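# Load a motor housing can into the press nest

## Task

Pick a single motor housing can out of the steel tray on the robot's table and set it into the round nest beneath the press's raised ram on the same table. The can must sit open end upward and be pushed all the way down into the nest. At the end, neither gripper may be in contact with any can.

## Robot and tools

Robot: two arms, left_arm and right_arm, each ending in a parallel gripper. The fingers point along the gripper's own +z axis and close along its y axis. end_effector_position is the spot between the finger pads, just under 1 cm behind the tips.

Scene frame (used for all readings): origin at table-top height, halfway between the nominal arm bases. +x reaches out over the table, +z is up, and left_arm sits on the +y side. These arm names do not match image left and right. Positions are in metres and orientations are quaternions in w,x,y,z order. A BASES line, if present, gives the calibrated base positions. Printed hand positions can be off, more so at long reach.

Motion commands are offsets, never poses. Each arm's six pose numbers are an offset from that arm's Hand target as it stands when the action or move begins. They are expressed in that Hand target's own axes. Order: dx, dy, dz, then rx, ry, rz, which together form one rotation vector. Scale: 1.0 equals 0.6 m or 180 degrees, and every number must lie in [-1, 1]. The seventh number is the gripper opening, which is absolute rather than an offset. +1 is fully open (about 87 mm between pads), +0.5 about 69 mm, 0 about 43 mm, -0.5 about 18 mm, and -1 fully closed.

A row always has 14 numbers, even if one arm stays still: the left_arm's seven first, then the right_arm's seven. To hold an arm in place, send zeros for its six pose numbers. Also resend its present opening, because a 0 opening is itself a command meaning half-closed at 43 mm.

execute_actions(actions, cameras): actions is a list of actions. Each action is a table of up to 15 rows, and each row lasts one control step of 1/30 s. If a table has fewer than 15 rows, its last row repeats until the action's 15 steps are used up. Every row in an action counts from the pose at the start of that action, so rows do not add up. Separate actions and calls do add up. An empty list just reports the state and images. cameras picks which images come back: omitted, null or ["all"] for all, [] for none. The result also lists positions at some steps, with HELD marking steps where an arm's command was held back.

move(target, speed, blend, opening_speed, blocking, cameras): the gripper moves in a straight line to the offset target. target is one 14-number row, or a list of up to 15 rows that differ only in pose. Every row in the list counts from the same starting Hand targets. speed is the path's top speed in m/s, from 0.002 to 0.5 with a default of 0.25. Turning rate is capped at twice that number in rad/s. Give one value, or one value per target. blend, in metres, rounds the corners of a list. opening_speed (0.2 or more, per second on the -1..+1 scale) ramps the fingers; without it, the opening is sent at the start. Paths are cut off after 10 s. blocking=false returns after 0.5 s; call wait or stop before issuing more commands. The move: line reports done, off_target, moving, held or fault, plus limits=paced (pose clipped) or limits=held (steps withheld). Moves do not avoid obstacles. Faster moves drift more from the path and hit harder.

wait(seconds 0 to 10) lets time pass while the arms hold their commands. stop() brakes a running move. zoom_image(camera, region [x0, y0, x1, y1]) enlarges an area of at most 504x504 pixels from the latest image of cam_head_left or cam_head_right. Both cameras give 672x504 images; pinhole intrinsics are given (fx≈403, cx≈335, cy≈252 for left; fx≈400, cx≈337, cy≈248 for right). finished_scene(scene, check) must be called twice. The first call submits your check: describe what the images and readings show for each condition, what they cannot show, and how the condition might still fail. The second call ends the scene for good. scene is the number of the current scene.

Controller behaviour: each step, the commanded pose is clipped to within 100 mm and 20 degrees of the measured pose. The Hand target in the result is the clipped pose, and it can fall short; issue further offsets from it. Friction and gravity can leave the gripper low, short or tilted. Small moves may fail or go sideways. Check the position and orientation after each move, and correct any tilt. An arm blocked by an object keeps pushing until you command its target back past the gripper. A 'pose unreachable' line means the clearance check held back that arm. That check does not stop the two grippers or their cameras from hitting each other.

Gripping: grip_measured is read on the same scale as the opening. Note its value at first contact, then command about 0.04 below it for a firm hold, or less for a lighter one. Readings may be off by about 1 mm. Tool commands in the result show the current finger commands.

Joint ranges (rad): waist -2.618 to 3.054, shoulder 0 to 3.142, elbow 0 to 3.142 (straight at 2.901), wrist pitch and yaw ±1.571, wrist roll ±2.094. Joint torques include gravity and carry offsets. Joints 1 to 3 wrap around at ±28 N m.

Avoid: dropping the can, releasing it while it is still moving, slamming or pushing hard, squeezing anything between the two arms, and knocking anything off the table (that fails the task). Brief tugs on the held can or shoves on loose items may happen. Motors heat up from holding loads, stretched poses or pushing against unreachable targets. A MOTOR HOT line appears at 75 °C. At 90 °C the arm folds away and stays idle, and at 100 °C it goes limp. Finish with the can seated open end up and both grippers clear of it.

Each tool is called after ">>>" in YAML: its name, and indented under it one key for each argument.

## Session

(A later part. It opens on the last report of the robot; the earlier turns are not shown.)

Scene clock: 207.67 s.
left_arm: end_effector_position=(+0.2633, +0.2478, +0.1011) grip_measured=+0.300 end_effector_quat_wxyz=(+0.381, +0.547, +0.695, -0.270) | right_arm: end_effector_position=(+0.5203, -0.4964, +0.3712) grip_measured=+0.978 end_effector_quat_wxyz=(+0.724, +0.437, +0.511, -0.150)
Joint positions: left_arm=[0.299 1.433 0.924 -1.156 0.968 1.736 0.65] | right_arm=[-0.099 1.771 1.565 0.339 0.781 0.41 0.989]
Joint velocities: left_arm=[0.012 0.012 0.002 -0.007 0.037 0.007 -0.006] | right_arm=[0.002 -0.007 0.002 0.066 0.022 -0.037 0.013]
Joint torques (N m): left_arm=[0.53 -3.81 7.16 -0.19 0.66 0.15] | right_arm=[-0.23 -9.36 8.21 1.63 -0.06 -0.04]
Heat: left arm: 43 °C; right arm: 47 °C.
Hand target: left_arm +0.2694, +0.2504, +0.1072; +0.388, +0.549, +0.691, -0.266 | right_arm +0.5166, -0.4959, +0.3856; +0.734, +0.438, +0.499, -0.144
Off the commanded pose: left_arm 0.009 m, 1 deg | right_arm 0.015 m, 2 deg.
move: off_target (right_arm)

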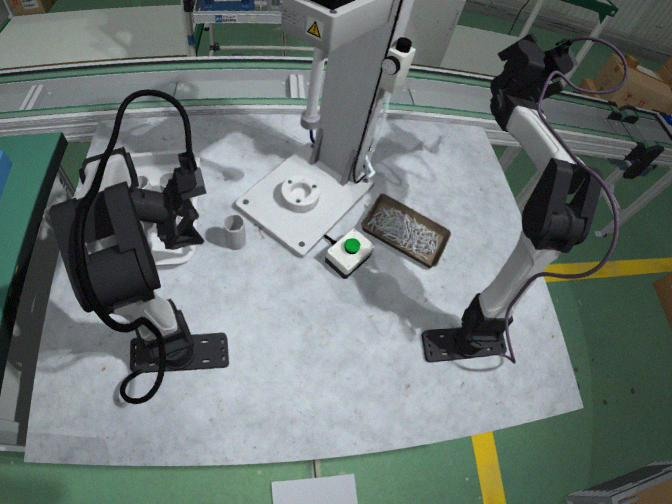

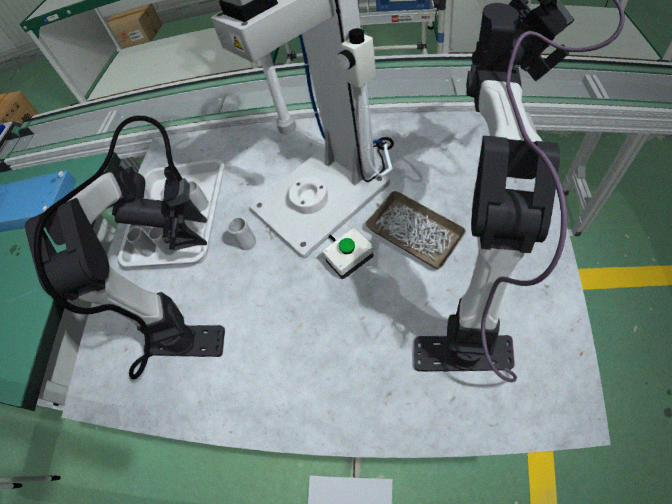

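>>> move:
  target: [0.024,-0.056,0.024,-0.0948,-0.101,-0.0633,0.3,0,0,0,0,0,0,1]
  speed: 0.15

>>> zoom_image:
  camera: "cam_head_right"
  region: [160, 140, 300, 280]

>>> zoom_image:
  camera: "cam_head_left"
  region: [140, 140, 280, 280]

Scene clock: 219.27 s.
left_arm: end_effector_position=(+0.2366, +0.2398, +0.0851) grip_measured=+0.300 end_effector_quat_wxyz=(+0.531, +0.371, +0.707, -0.283) | right_arm: end_effector_position=(+0.5203, -0.4964, +0.3712) grip_measured=+0.978 end_effector_quat_wxyz=(+0.724, +0.437, +0.511, -0.150)
Joint positions: left_arm=[0.518 1.174 0.483 -0.784 1.29 1.464 0.65] | right_arm=[-0.099 1.771 1.565 0.339 0.781 0.41 0.989]
Joint velocities: left_arm=[-0.007 0.002 -0.002 0.051 0.11 -0.022 -0.006] | right_arm=[-0.002 0.017 -0.002 -0.037 0.066 -0.037 -0.013]
Joint torques (N m): left_arm=[0.42 -3.74 3.95 0.4 0.72 -0.04] | right_arm=[-0.21 -9.36 8.21 1.63 -0.06 -0.04]
Heat: left arm: 43 °C; right arm: 48 °C.
Hand target: left_arm +0.2371, +0.2397, +0.0864; +0.537, +0.369, +0.705, -0.280 | right_arm +0.5166, -0.4959, +0.3856; +0.734, +0.438, +0.499, -0.144
Off the commanded pose: left_arm 0.003 m, 1 deg | right_arm 0.015 m, 2 deg.
move: off_target (right_arm)

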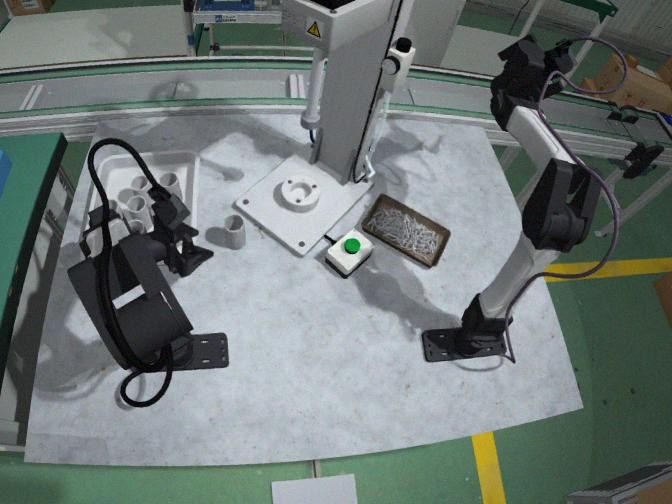

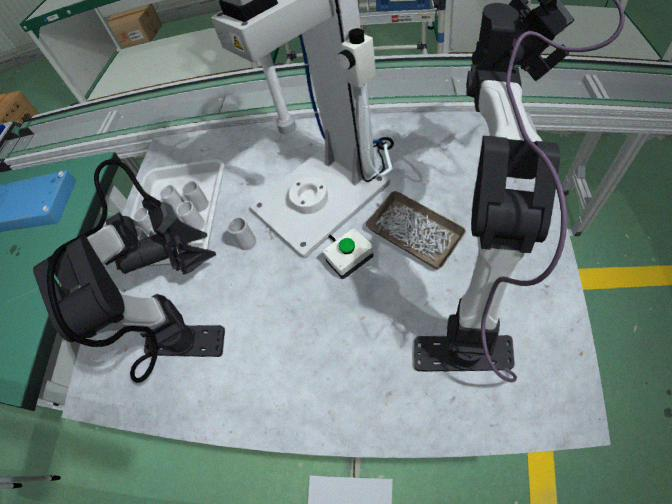

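Scaled by 3.600.

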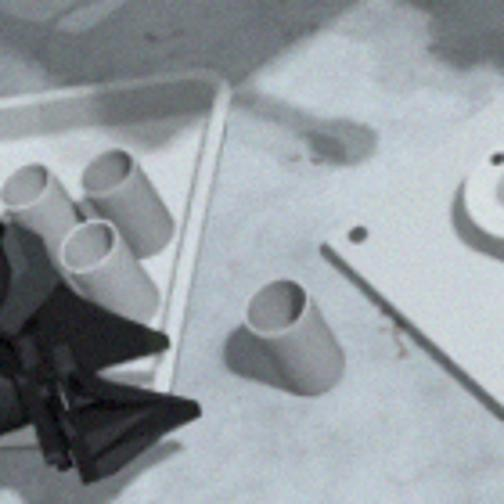

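Scaled by 3.600.

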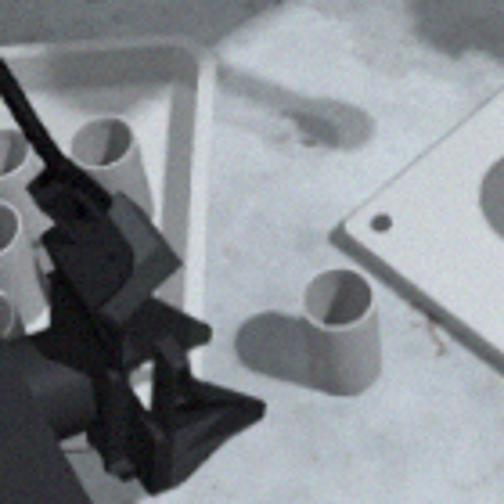

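>>> move:
  target: [0.009,0.001,0.162,0,0,0,0.3,0,0,0,0,0,0,1]
  speed: 0.08

>>> zoom_image:
  camera: "cam_head_right"
  region: [160, 140, 300, 280]

>>> zoom_image:
  camera: "cam_head_left"
  region: [140, 140, 280, 280]

Scene clock: 225.93 s.
left_arm: end_effector_position=(+0.2903, +0.1612, +0.0615) grip_measured=+0.300 end_effector_quat_wxyz=(+0.543, +0.370, +0.697, -0.288) | right_arm: end_effector_position=(+0.5203, -0.4964, +0.3712) grip_measured=+0.978 end_effector_quat_wxyz=(+0.724, +0.437, +0.511, -0.150)
Joint positions: left_arm=[-0.021 1.298 0.199 0.657 0.961 0.371 0.65] | right_arm=[-0.099 1.771 1.565 0.339 0.781 0.41 0.989]
Joint velocities: left_arm=[-0.007 -0.012 0.002 0.022 0.022 0.051 0.006] | right_arm=[0.012 -0.022 -0.022 0.022 -0.037 -0.007 0.003]
Joint torques (N m): left_arm=[-0.49 -2.35 3.78 1.52 0.23 -0.07] | right_arm=[-0.23 -9.36 8.23 1.63 -0.06 -0.04]
Heat: left arm: 42 °C; right arm: 48 °C.
Hand target: left_arm +0.2890, +0.1602, +0.0585; +0.541, +0.366, +0.700, -0.289 | right_arm +0.5166, -0.4959, +0.3856; +0.734, +0.438, +0.499, -0.144
Off the commanded pose: left_arm 0.007 m, 1 deg | right_arm 0.015 m, 2 deg.
move: off_target (right_arm)

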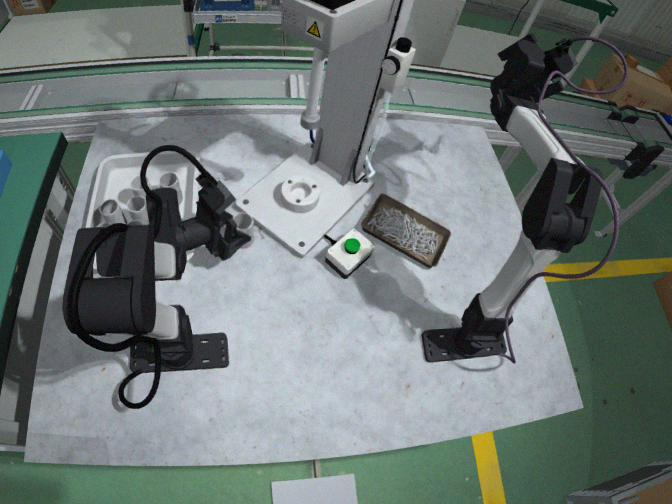

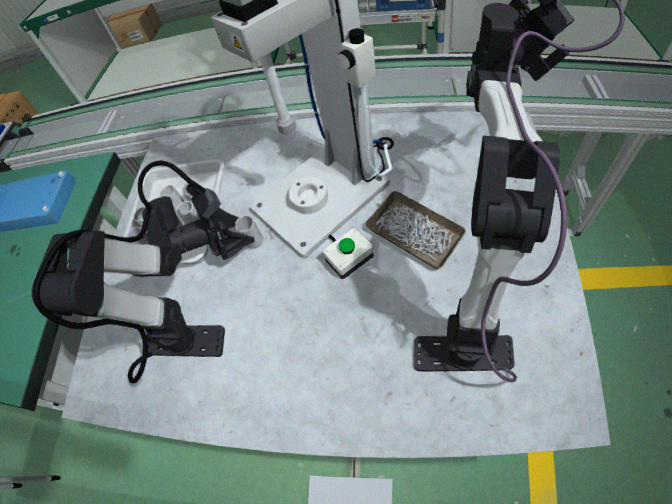

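Scaled by 3.600.

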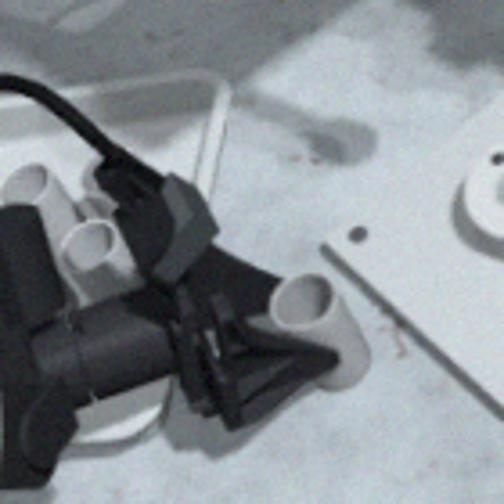

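Scaled by 3.600.

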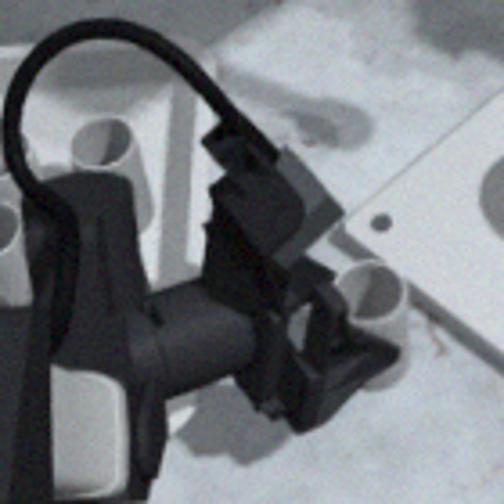

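>>> move:
  target: [0,0,0,0,0,0,-0.3,0,0,0,0,0,0,1]
  opening_speed: 0.4

>>> zoom_image:
  camera: "cam_head_right"
  region: [160, 140, 300, 280]

>>> zoom_image:
  camera: "cam_head_left"
  region: [140, 140, 280, 280]

Scene clock: 236.60 s.
left_arm: end_effector_position=(+0.2901, +0.1607, +0.0616) grip_measured=+0.003 end_effector_quat_wxyz=(+0.542, +0.369, +0.697, -0.289) | right_arm: end_effector_position=(+0.5203, -0.4964, +0.3712) grip_measured=+0.978 end_effector_quat_wxyz=(+0.724, +0.437, +0.511, -0.150)
Joint positions: left_arm=[-0.022 1.298 0.199 0.658 0.961 0.368 0.502] | right_arm=[-0.099 1.771 1.565 0.339 0.781 0.41 0.989]
Joint velocities: left_arm=[0.002 -0.002 -0.012 -0.066 0.037 0.007 -0.006] | right_arm=[-0.012 -0.002 0.007 -0.081 -0.022 0.022 -0.008]
Joint torques (N m): left_arm=[-0.39 -2.33 3.81 1.5 0.23 -0.03] | right_arm=[-0.23 -9.36 8.21 1.63 -0.06 -0.04]
Heat: left arm: 40 °C; right arm: 48 °C.
Hand target: left_arm +0.2890, +0.1602, +0.0585; +0.541, +0.366, +0.700, -0.289 | right_arm +0.5166, -0.4959, +0.3856; +0.734, +0.438, +0.499, -0.144
Off the commanded pose: left_arm 0.003 m, 1 deg | right_arm 0.015 m, 2 deg.
move: off_target (right_arm)

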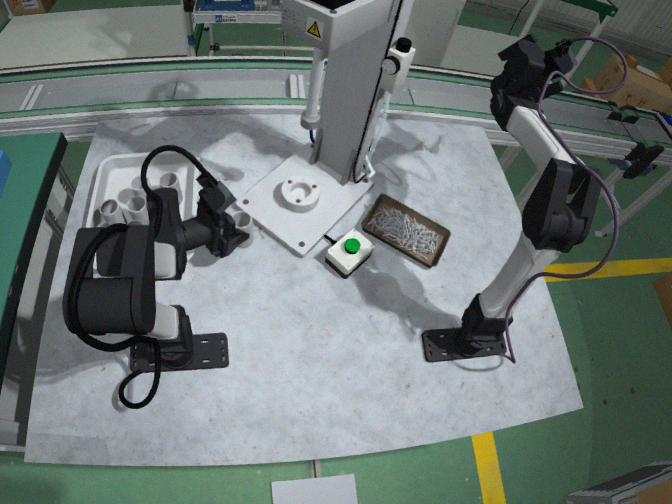

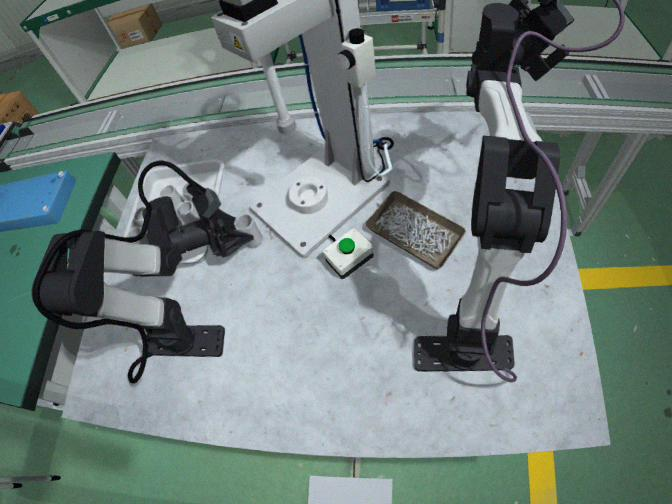

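Scaled by 3.600.

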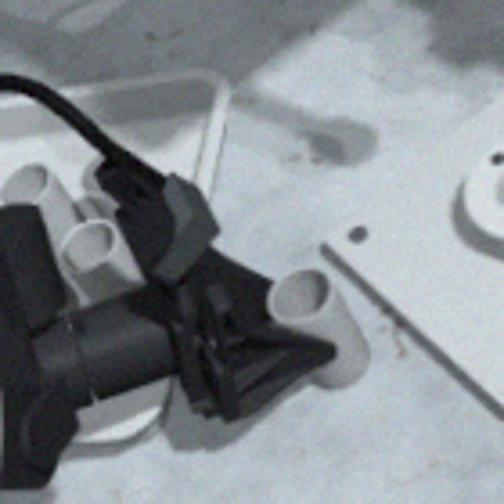

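Scaled by 3.600.

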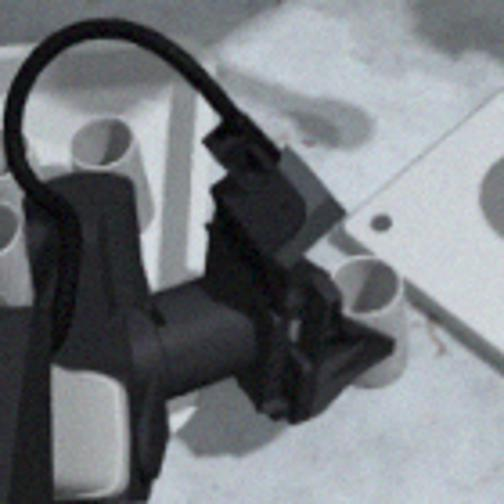

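>>> move:
  target:
    - [-0.145,0,-0.037,0,0,0,-0.3,0,0,0,0,0,0,1]
    - [-0.199,0.059,0.138,0.108,0,0.027,-0.3,0,0,0,0,0,0,1]
  speed: 0.12
  blend: [0.02,0]

>>> zoom_image:
  camera: "cam_head_right"
  region: [180, 80, 360, 260]

>>> zoom_image:
  camera: "cam_head_left"
  region: [190, 80, 370, 260]

Scene clock: 245.77 s.
left_arm: end_effector_position=(+0.3768, +0.0949, +0.1394) grip_measured=+0.003 end_effector_quat_wxyz=(+0.474, +0.467, +0.643, -0.379) | right_arm: end_effector_position=(+0.5203, -0.4964, +0.3712) grip_measured=+0.978 end_effector_quat_wxyz=(+0.724, +0.437, +0.511, -0.150)
Joint positions: left_arm=[-0.178 1.613 0.928 0.065 1.101 0.519 0.502] | right_arm=[-0.099 1.771 1.565 0.339 0.781 0.41 0.989]
Joint velocities: left_arm=[0.012 0.017 -0.037 0.007 -0.125 0.007 -0.004] | right_arm=[-0.007 -0.012 0.007 0.022 0.037 0.007 0.034]
Joint torques (N m): left_arm=[-0.53 -6.67 8.66 1.19 0.62 0.15] | right_arm=[-0.23 -9.35 8.23 1.62 -0.06 -0.04]
Heat: left arm: 40 °C; right arm: 48 °C.
Hand target: left_arm +0.3822, +0.0894, +0.1514; +0.483, +0.480, +0.625, -0.382 | right_arm +0.5166, -0.4959, +0.3856; +0.734, +0.438, +0.499, -0.144
Off the commanded pose: left_arm 0.015 m, 3 deg | right_arm 0.015 m, 2 deg.
move: off_target (left_arm, right_arm)

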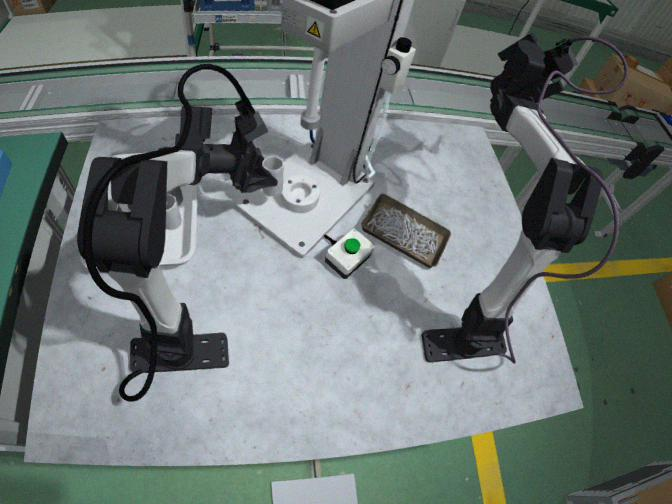

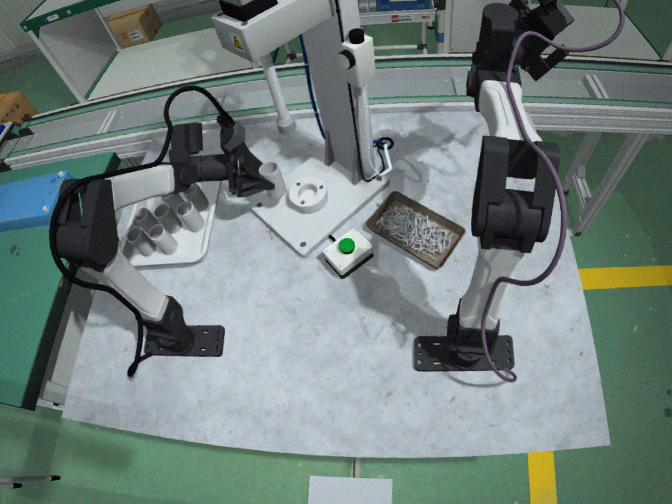

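Scaled by 2.800.

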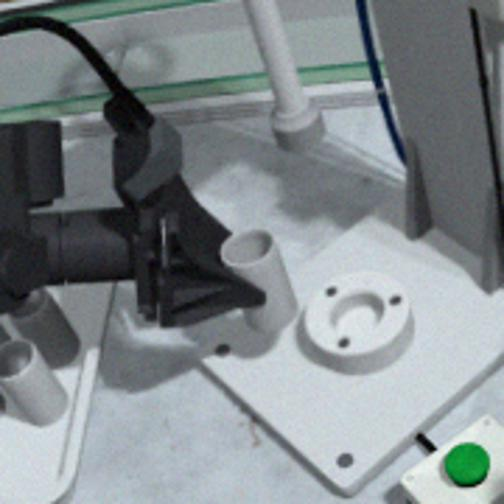

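Scaled by 2.800.

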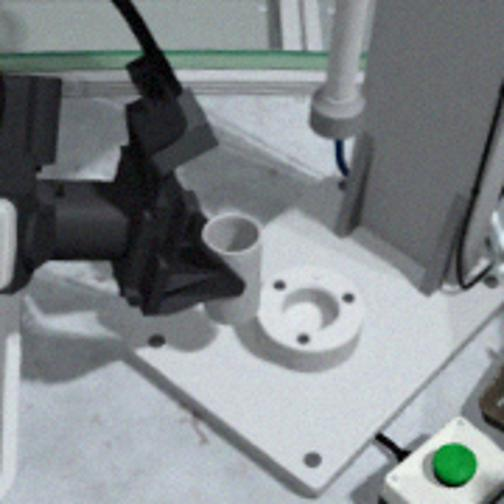

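>>> move:
  target: [-0.028,0.010,0.113,0,-0.0063,0.0139,-0.3,0,0,0,0,0,0,1]
  speed: 0.08

>>> zoom_image:
  camera: "cam_head_right"
  region: [240, 130, 360, 250]

>>> zoom_image:
  camera: "cam_head_left"
  region: [240, 130, 360, 250]

Scene clock: 262.47 s.
left_arm: end_effector_position=(+0.3938, +0.0290, +0.1365) grip_measured=+0.003 end_effector_quat_wxyz=(+0.479, +0.483, +0.625, -0.384) | right_arm: end_effector_position=(+0.5203, -0.4964, +0.3712) grip_measured=+0.978 end_effector_quat_wxyz=(+0.724, +0.437, +0.511, -0.150)
Joint positions: left_arm=[-0.351 1.74 1.002 0.273 0.986 0.379 0.502] | right_arm=[-0.099 1.771 1.565 0.339 0.781 0.41 0.989]
Joint velocities: left_arm=[-0.002 0.007 0.017 0.022 -0.022 -0.037 -0.006] | right_arm=[0.002 -0.007 -0.002 -0.095 -0.037 0.037 -0.008]
Joint torques (N m): left_arm=[-0.43 -7.86 8.79 1.63 0.35 -0.08] | right_arm=[-0.23 -9.36 8.21 1.62 -0.06 -0.04]
Heat: left arm: 41 °C; right arm: 48 °C.
Hand target: left_arm +0.4051, +0.0229, +0.1510; +0.498, +0.488, +0.608, -0.379 | right_arm +0.5166, -0.4959, +0.3856; +0.734, +0.438, +0.499, -0.144
Off the commanded pose: left_arm 0.020 m, 3 deg | right_arm 0.015 m, 2 deg.
move: off_target (left_arm, right_arm)

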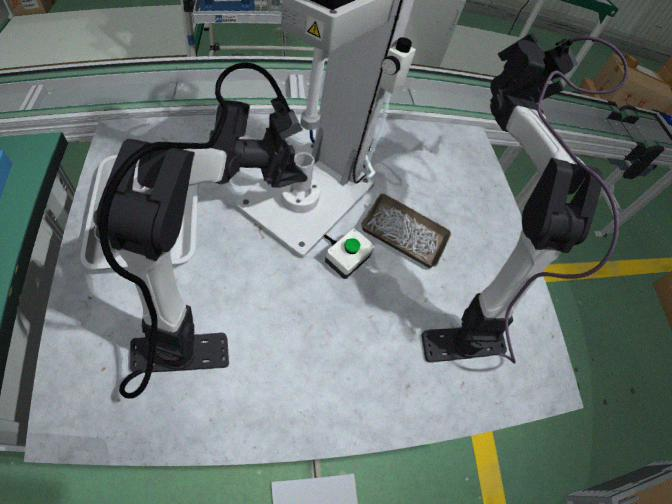

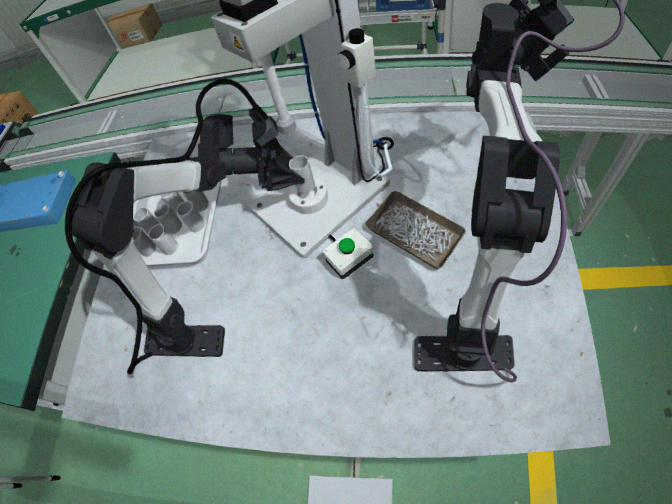

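Scaled by 4.200.

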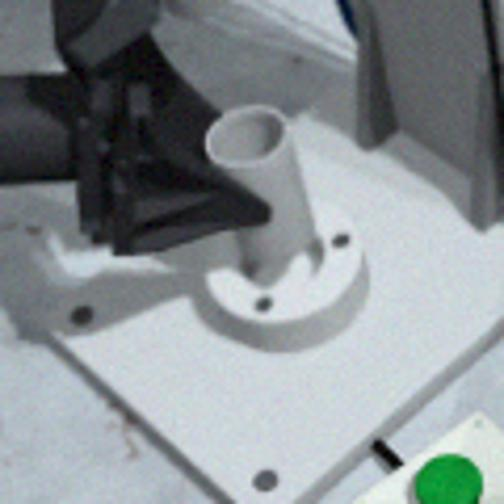

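Scaled by 4.200.

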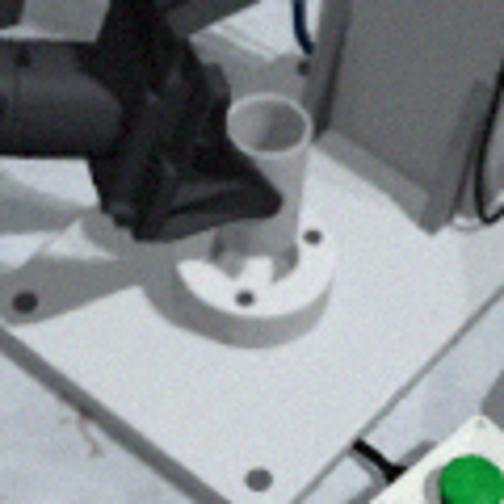

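>>> zoom_image:
  camera: "cam_head_right"
  region: [280, 150, 340, 210]

>>> zoom_image:
  camera: "cam_head_left"
  region: [270, 150, 330, 210]

Scaled by 8.400.

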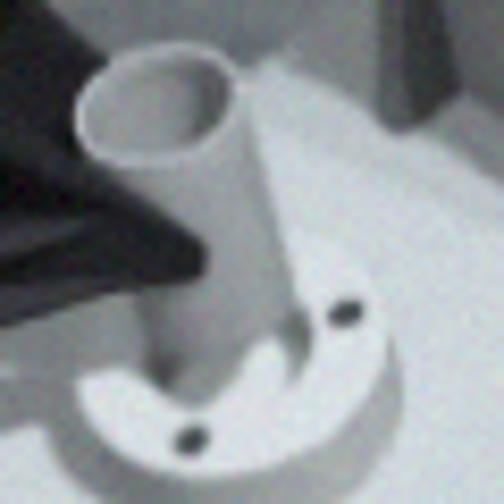

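Scaled by 8.400.

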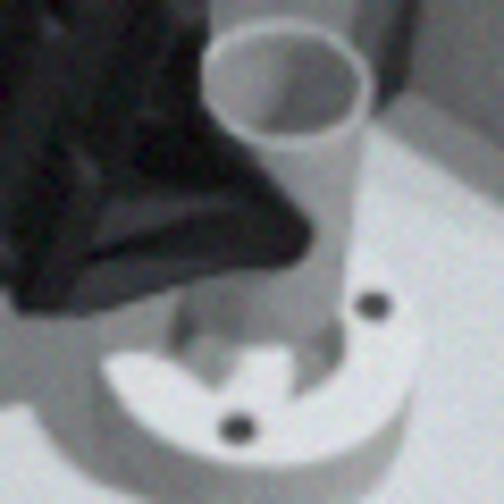

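>>> move:
  target: [0.027,0.011,0.007,0,0,0.004,-0.3,0,0,0,0,0,0,1]
  speed: 0.05

>>> zoom_image:
  camera: "cam_head_right"
  region: [280, 150, 340, 210]

>>> zoom_image:
  camera: "cam_head_left"
  region: [270, 150, 330, 210]

Scene clock: 280.90 s.
left_arm: end_effector_position=(+0.4007, +0.0268, +0.1228) grip_measured=+0.003 end_effector_quat_wxyz=(+0.480, +0.484, +0.624, -0.383) | right_arm: end_effector_position=(+0.5203, -0.4964, +0.3712) grip_measured=+0.978 end_effector_quat_wxyz=(+0.724, +0.437, +0.511, -0.150)
Joint positions: left_arm=[-0.351 1.792 1.002 0.328 0.986 0.379 0.502] | right_arm=[-0.099 1.771 1.565 0.339 0.781 0.41 0.989]
Joint velocities: left_arm=[-0.002 -0.002 0.007 -0.022 -0.022 -0.022 -0.011] | right_arm=[0.002 -0.007 -0.002 -0.037 -0.007 0.007 0.003]
Joint torques (N m): left_arm=[0.35 -8.2 7.88 1.61 0.37 0.14] | right_arm=[-0.23 -9.36 8.23 1.63 -0.06 -0.04]
Heat: left arm: 44 °C; right arm: 48 °C.
Hand target: left_arm +0.4119, +0.0242, +0.1343; +0.501, +0.492, +0.605, -0.375 | right_arm +0.5166, -0.4959, +0.3856; +0.734, +0.438, +0.499, -0.144
Off the commanded pose: left_arm 0.017 m, 3 deg | right_arm 0.015 m, 2 deg.
move: off_target (left_arm, right_arm)

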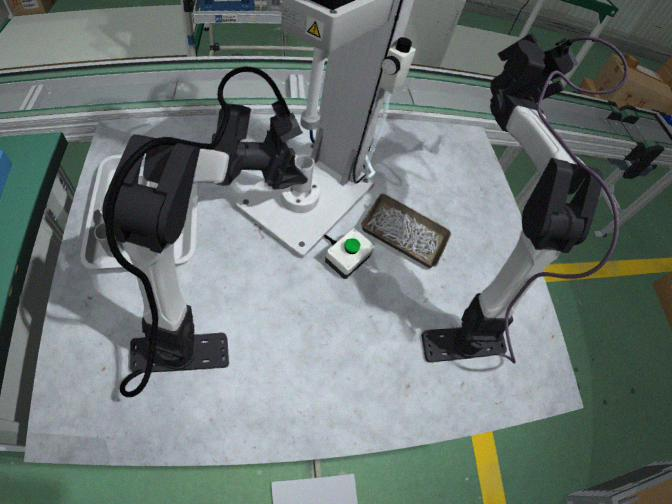

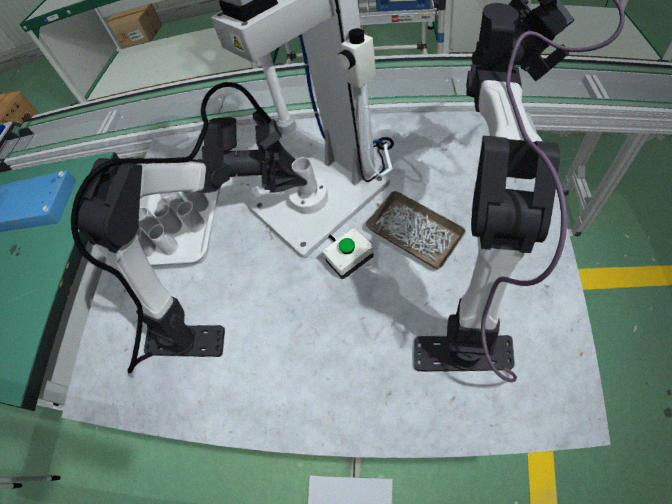

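Scaled by 8.400.

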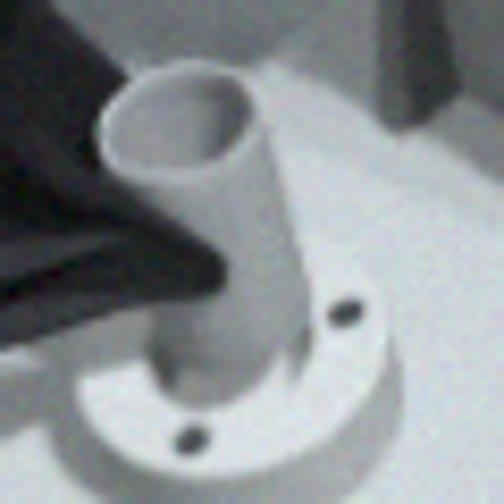

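Scaled by 8.400.

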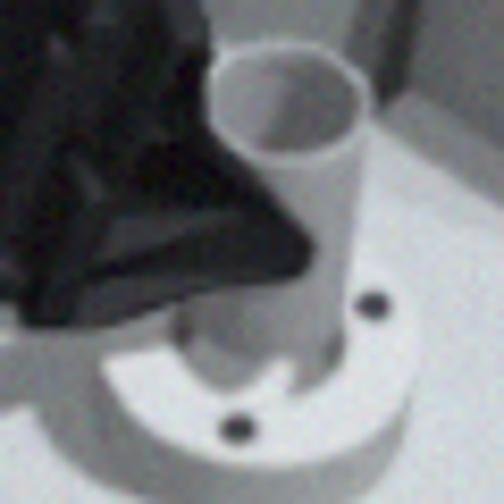

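>>> move:
  target: [0.025,0.0,0.002,0,0,0,-0.3,0,0,0,0,0,0,1]
  speed: 0.05

>>> zoom_image:
  camera: "cam_head_right"
  region: [280, 150, 340, 210]

>>> zoom_image:
  camera: "cam_head_left"
  region: [270, 150, 330, 210]

Scene clock: 288.97 s.
left_arm: end_effector_position=(+0.4072, +0.0244, +0.1206) grip_measured=+0.003 end_effector_quat_wxyz=(+0.493, +0.489, +0.612, -0.379) | right_arm: end_effector_position=(+0.5203, -0.4964, +0.3712) grip_measured=+0.978 end_effector_quat_wxyz=(+0.724, +0.437, +0.511, -0.150)
Joint positions: left_arm=[-0.351 1.82 1.002 0.391 0.991 0.382 0.502] | right_arm=[-0.099 1.771 1.565 0.339 0.781 0.41 0.989]
Joint velocities: left_arm=[-0.002 0.017 0.002 -0.022 0.022 0.007 -0.009] | right_arm=[0.002 0.002 -0.012 0.037 -0.007 -0.007 0.003]
Joint torques (N m): left_arm=[0.83 -8.03 5.38 1.59 0.4 0.16] | right_arm=[-0.23 -9.36 8.21 1.62 -0.06 -0.04]
Heat: left arm: 44 °C; right arm: 48 °C.
Hand target: left_arm +0.4119, +0.0266, +0.1193; +0.501, +0.492, +0.605, -0.375 | right_arm +0.5166, -0.4959, +0.3856; +0.734, +0.438, +0.499, -0.144
Off the commanded pose: left_arm 0.005 m, 1 deg | right_arm 0.015 m, 2 deg.
move: off_target (right_arm)

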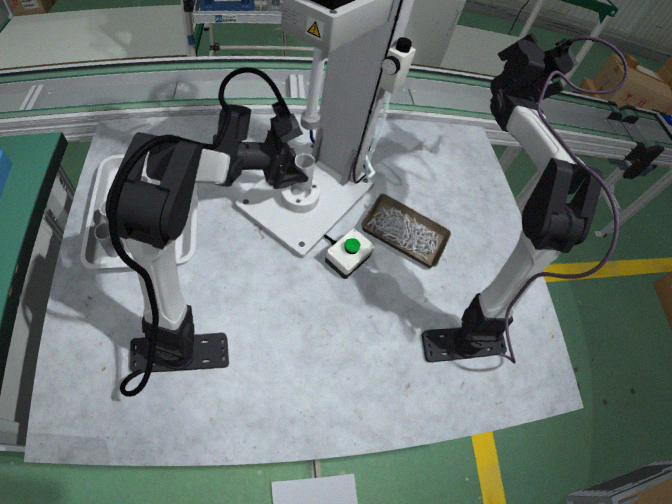

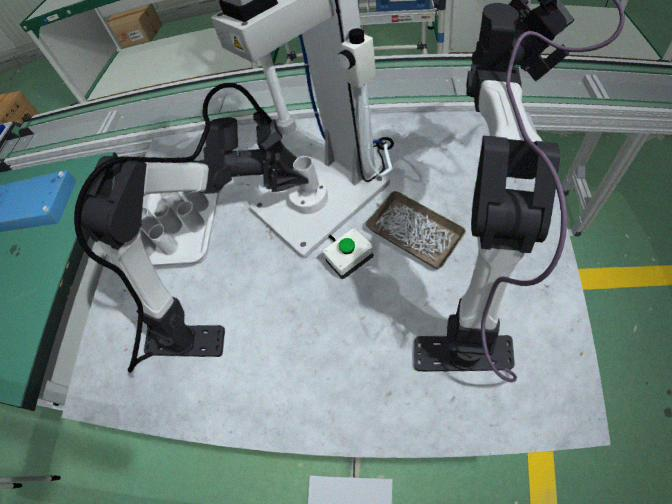

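Scaled by 8.400.

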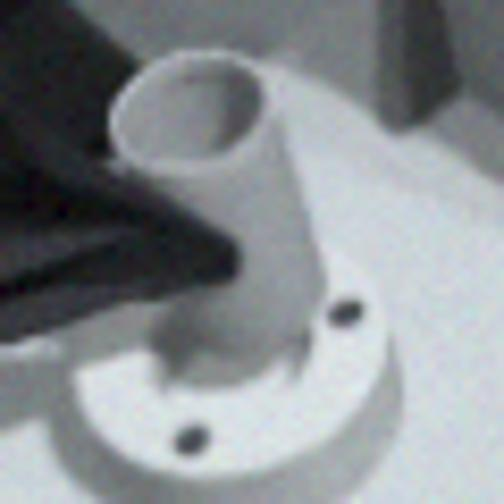

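Scaled by 8.400.

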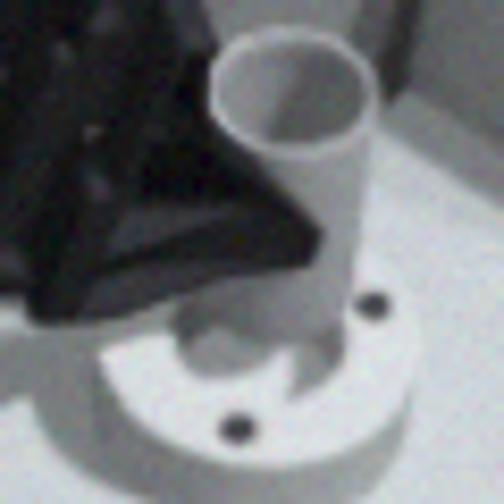

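>>> move:
  target: [0.021,-0.009,-0.005,0,0,0,-0.3,0,0,0,0,0,0,1]
  speed: 0.05

>>> zoom_image:
  camera: "cam_head_right"
  region: [280, 150, 340, 210]

>>> zoom_image:
  camera: "cam_head_left"
  region: [270, 150, 330, 210]

Scene clock: 294.53 s.
left_arm: end_effector_position=(+0.4051, +0.0258, +0.1196) grip_measured=+0.003 end_effector_quat_wxyz=(+0.507, +0.496, +0.595, -0.377) | right_arm: end_effector_position=(+0.5203, -0.4964, +0.3712) grip_measured=+0.978 end_effector_quat_wxyz=(+0.724, +0.437, +0.511, -0.150)
Joint positions: left_arm=[-0.345 1.82 0.964 0.47 1.008 0.387 0.502] | right_arm=[-0.099 1.771 1.565 0.339 0.781 0.41 0.989]
Joint velocities: left_arm=[-0.012 0.007 0.002 0.007 -0.007 -0.037 -0.009] | right_arm=[-0.007 -0.007 0.002 0.037 -0.022 -0.051 0.008]
Joint torques (N m): left_arm=[0.94 -7.49 4.19 1.37 0.25 0.14] | right_arm=[-0.23 -9.36 8.21 1.63 -0.06 -0.04]
Heat: left arm: 43 °C; right arm: 48 °C.
Hand target: left_arm +0.4056, +0.0310, +0.1075; +0.501, +0.492, +0.605, -0.375 | right_arm +0.5166, -0.4959, +0.3856; +0.734, +0.438, +0.499, -0.144
Off the commanded pose: left_arm 0.013 m, 1 deg | right_arm 0.015 m, 2 deg.
move: off_target (left_arm, right_arm)

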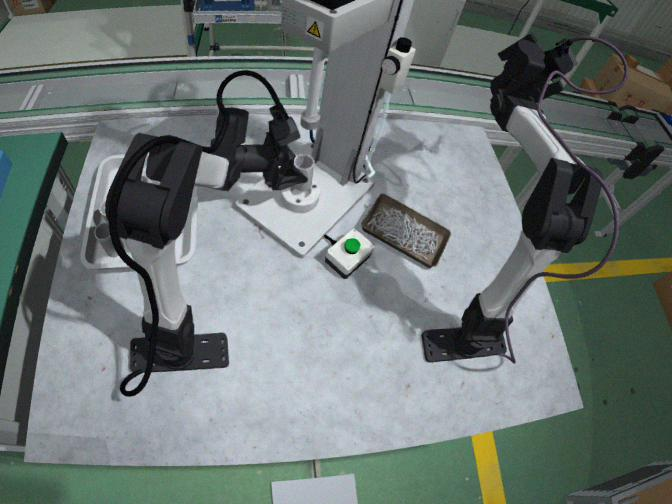

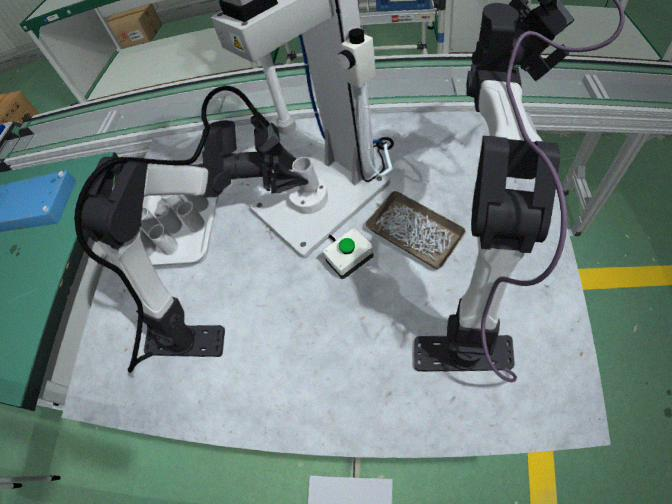

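Scaled by 8.400.

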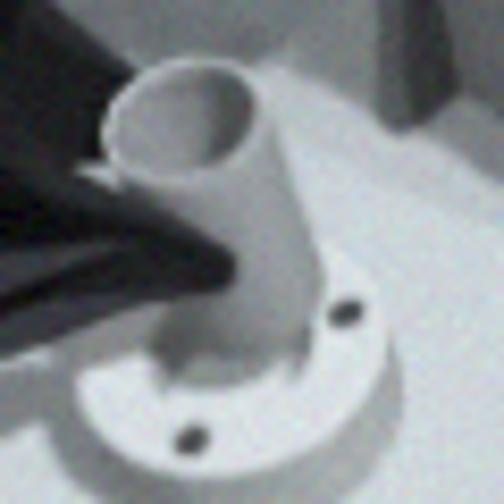

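Scaled by 8.400.

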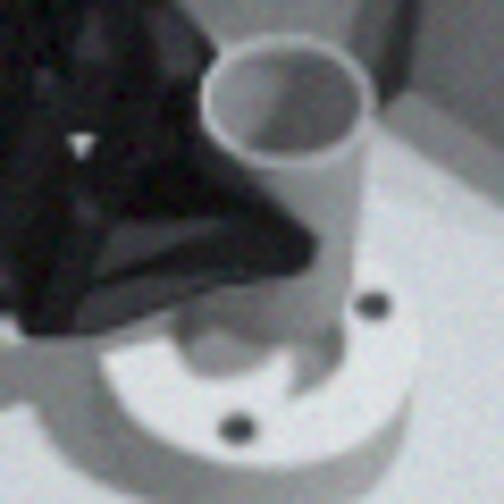

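>>> move:
  target: [-0.051,-0.008,0.002,0,0,0,-0.3,0,0,0,0,0,0,1]
  speed: 0.05

>>> zoom_image:
  camera: "cam_head_right"
  region: [280, 150, 340, 210]

>>> zoom_image:
  camera: "cam_head_left"
  region: [270, 150, 330, 210]

Scene clock: 306.47 s.
left_arm: end_effector_position=(+0.4012, +0.0246, +0.1198) grip_measured=+0.003 end_effector_quat_wxyz=(+0.495, +0.492, +0.609, -0.377) | right_arm: end_effector_position=(+0.5203, -0.4964, +0.3712) grip_measured=+0.978 end_effector_quat_wxyz=(+0.724, +0.437, +0.511, -0.150)
Joint positions: left_arm=[-0.356 1.801 0.972 0.407 0.986 0.386 0.502] | right_arm=[-0.099 1.771 1.565 0.339 0.781 0.41 0.989]
Joint velocities: left_arm=[-0.002 0.007 0.002 -0.066 0.037 0.037 -0.011] | right_arm=[-0.007 0.012 0.002 0.037 -0.007 0.037 0.003]
Joint torques (N m): left_arm=[-0.62 -12.27 7.2 1.06 0.25 -0.1] | right_arm=[-0.23 -9.35 8.21 1.63 -0.06 -0.04]
Heat: left arm: 43 °C; right arm: 48 °C.
Hand target: left_arm +0.4019, +0.0215, +0.1373; +0.501, +0.492, +0.605, -0.376 | right_arm +0.5166, -0.4959, +0.3856; +0.734, +0.438, +0.499, -0.144
Off the commanded pose: left_arm 0.017 m, 1 deg | right_arm 0.015 m, 2 deg.
move: off_target (left_arm, right_arm)

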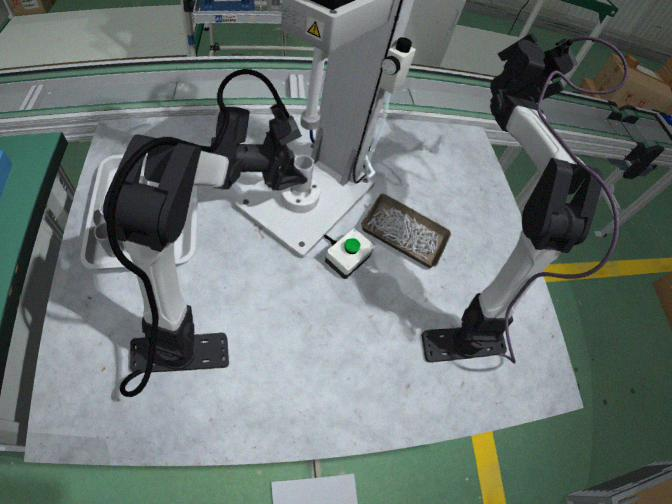

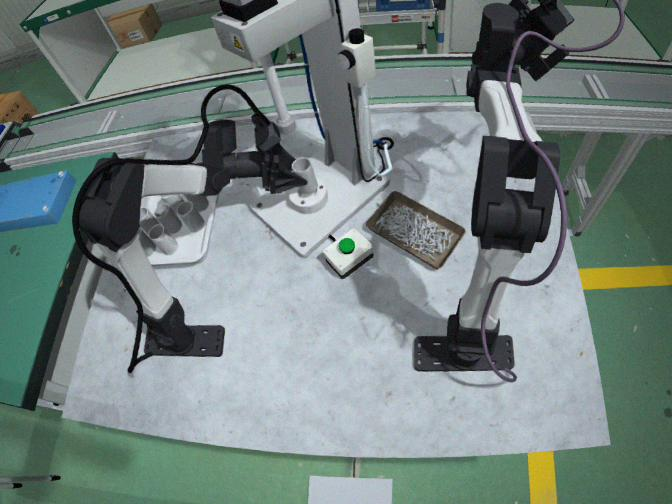

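Scaled by 8.400.

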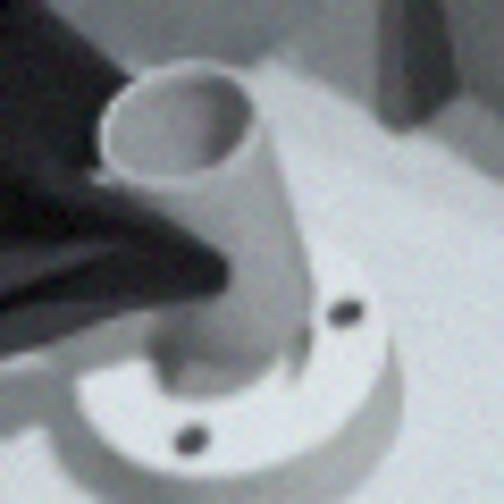

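Scaled by 8.400.

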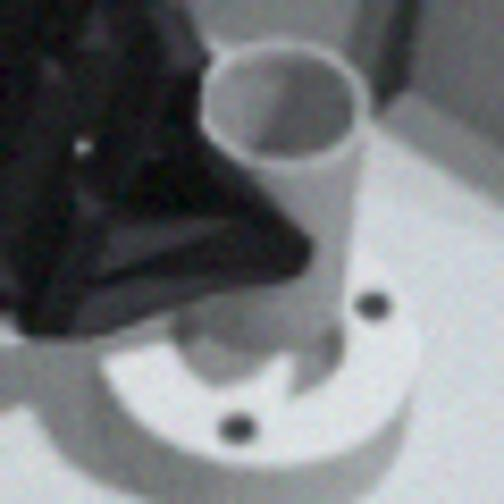

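>>> move:
  target: [-0.0185,-0.0155,-0.016,0,0,0,-0.3,0,0,0,0,0,0,1]
  speed: 0.08

>>> zoom_image:
  camera: "cam_head_left"
  region: [270, 150, 330, 210]

>>> zoom_image:
  camera: "cam_head_right"
  region: [280, 150, 340, 210]

Scene clock: 320.30 s.
left_arm: end_effector_position=(+0.3919, +0.0280, +0.1319) grip_measured=+0.003 end_effector_quat_wxyz=(+0.486, +0.487, +0.619, -0.379) | right_arm: end_effector_position=(+0.5203, -0.4964, +0.3712) grip_measured=+0.978 end_effector_quat_wxyz=(+0.724, +0.437, +0.511, -0.150)
Joint positions: left_arm=[-0.356 1.741 0.972 0.321 0.981 0.383 0.502] | right_arm=[-0.099 1.771 1.565 0.339 0.781 0.41 0.989]
Joint velocities: left_arm=[-0.022 0.007 0.012 -0.022 -0.007 0.051 0.004] | right_arm=[-0.017 0.002 -0.017 -0.037 0.007 -0.022 0.003]
Joint torques (N m): left_arm=[-0.42 -12.68 6.04 1.41 0.31 -0.06] | right_arm=[-0.23 -9.35 8.21 1.63 -0.06 -0.04]
Heat: left arm: 42 °C; right arm: 49 °C.
Hand target: left_arm +0.3909, +0.0258, +0.1502; +0.501, +0.492, +0.605, -0.376 | right_arm +0.5166, -0.4959, +0.3856; +0.734, +0.438, +0.499, -0.144
Off the commanded pose: left_arm 0.018 m, 2 deg | right_arm 0.015 m, 2 deg.
move: off_target (left_arm, right_arm)

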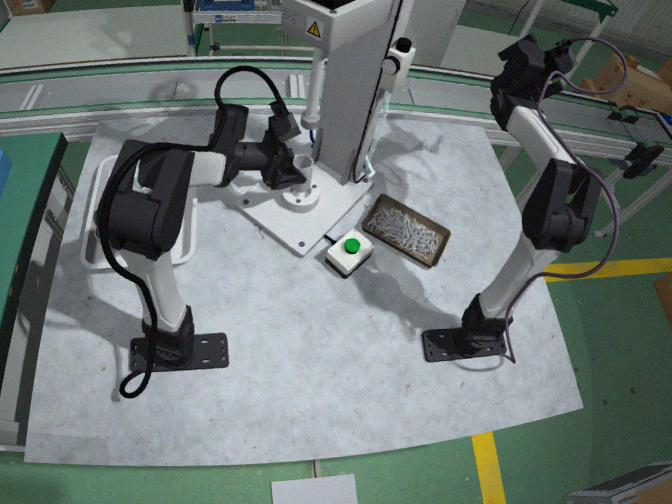

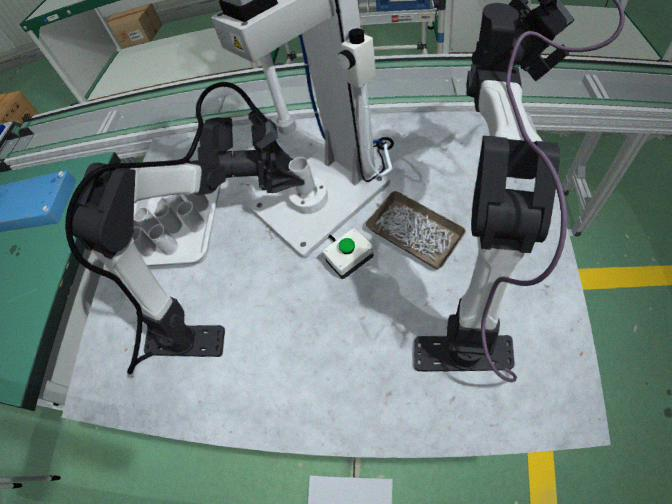

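Scaled by 8.400.

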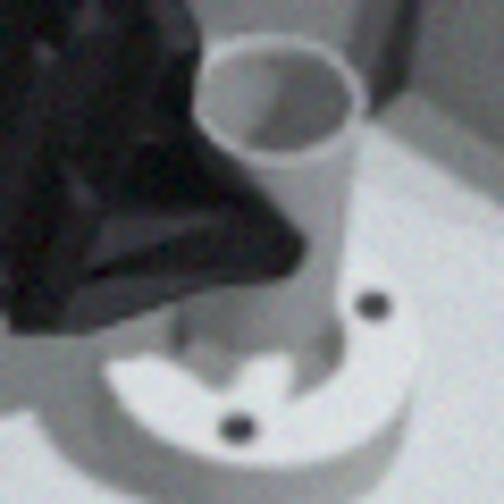

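Scaled by 8.400.

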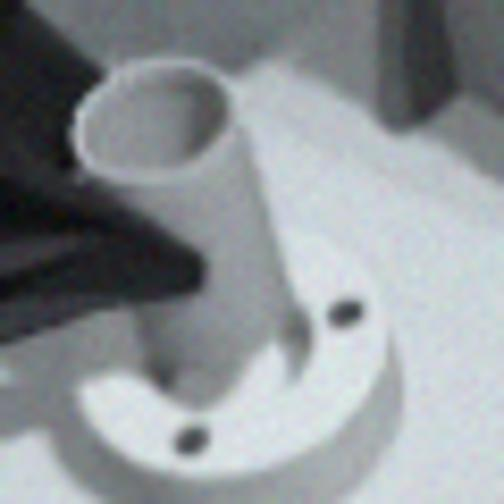

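>>> zoom_image:
  camera: "cam_head_right"
  region: [288, 178, 330, 210]

>>> zoom_image:
  camera: "cam_head_left"
  region: [280, 178, 322, 210]

Scaled by 12.000.

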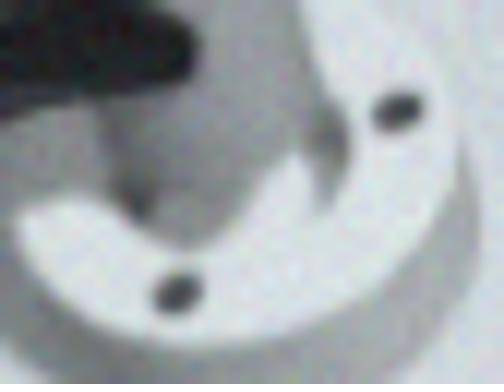

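Scaled by 12.000.

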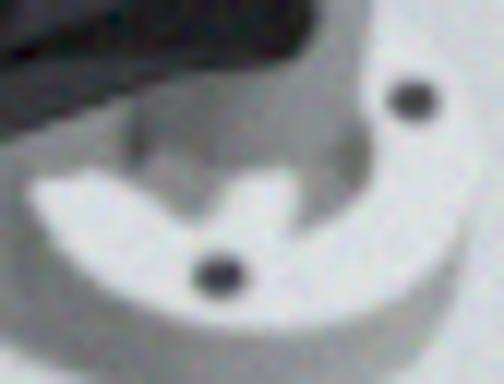

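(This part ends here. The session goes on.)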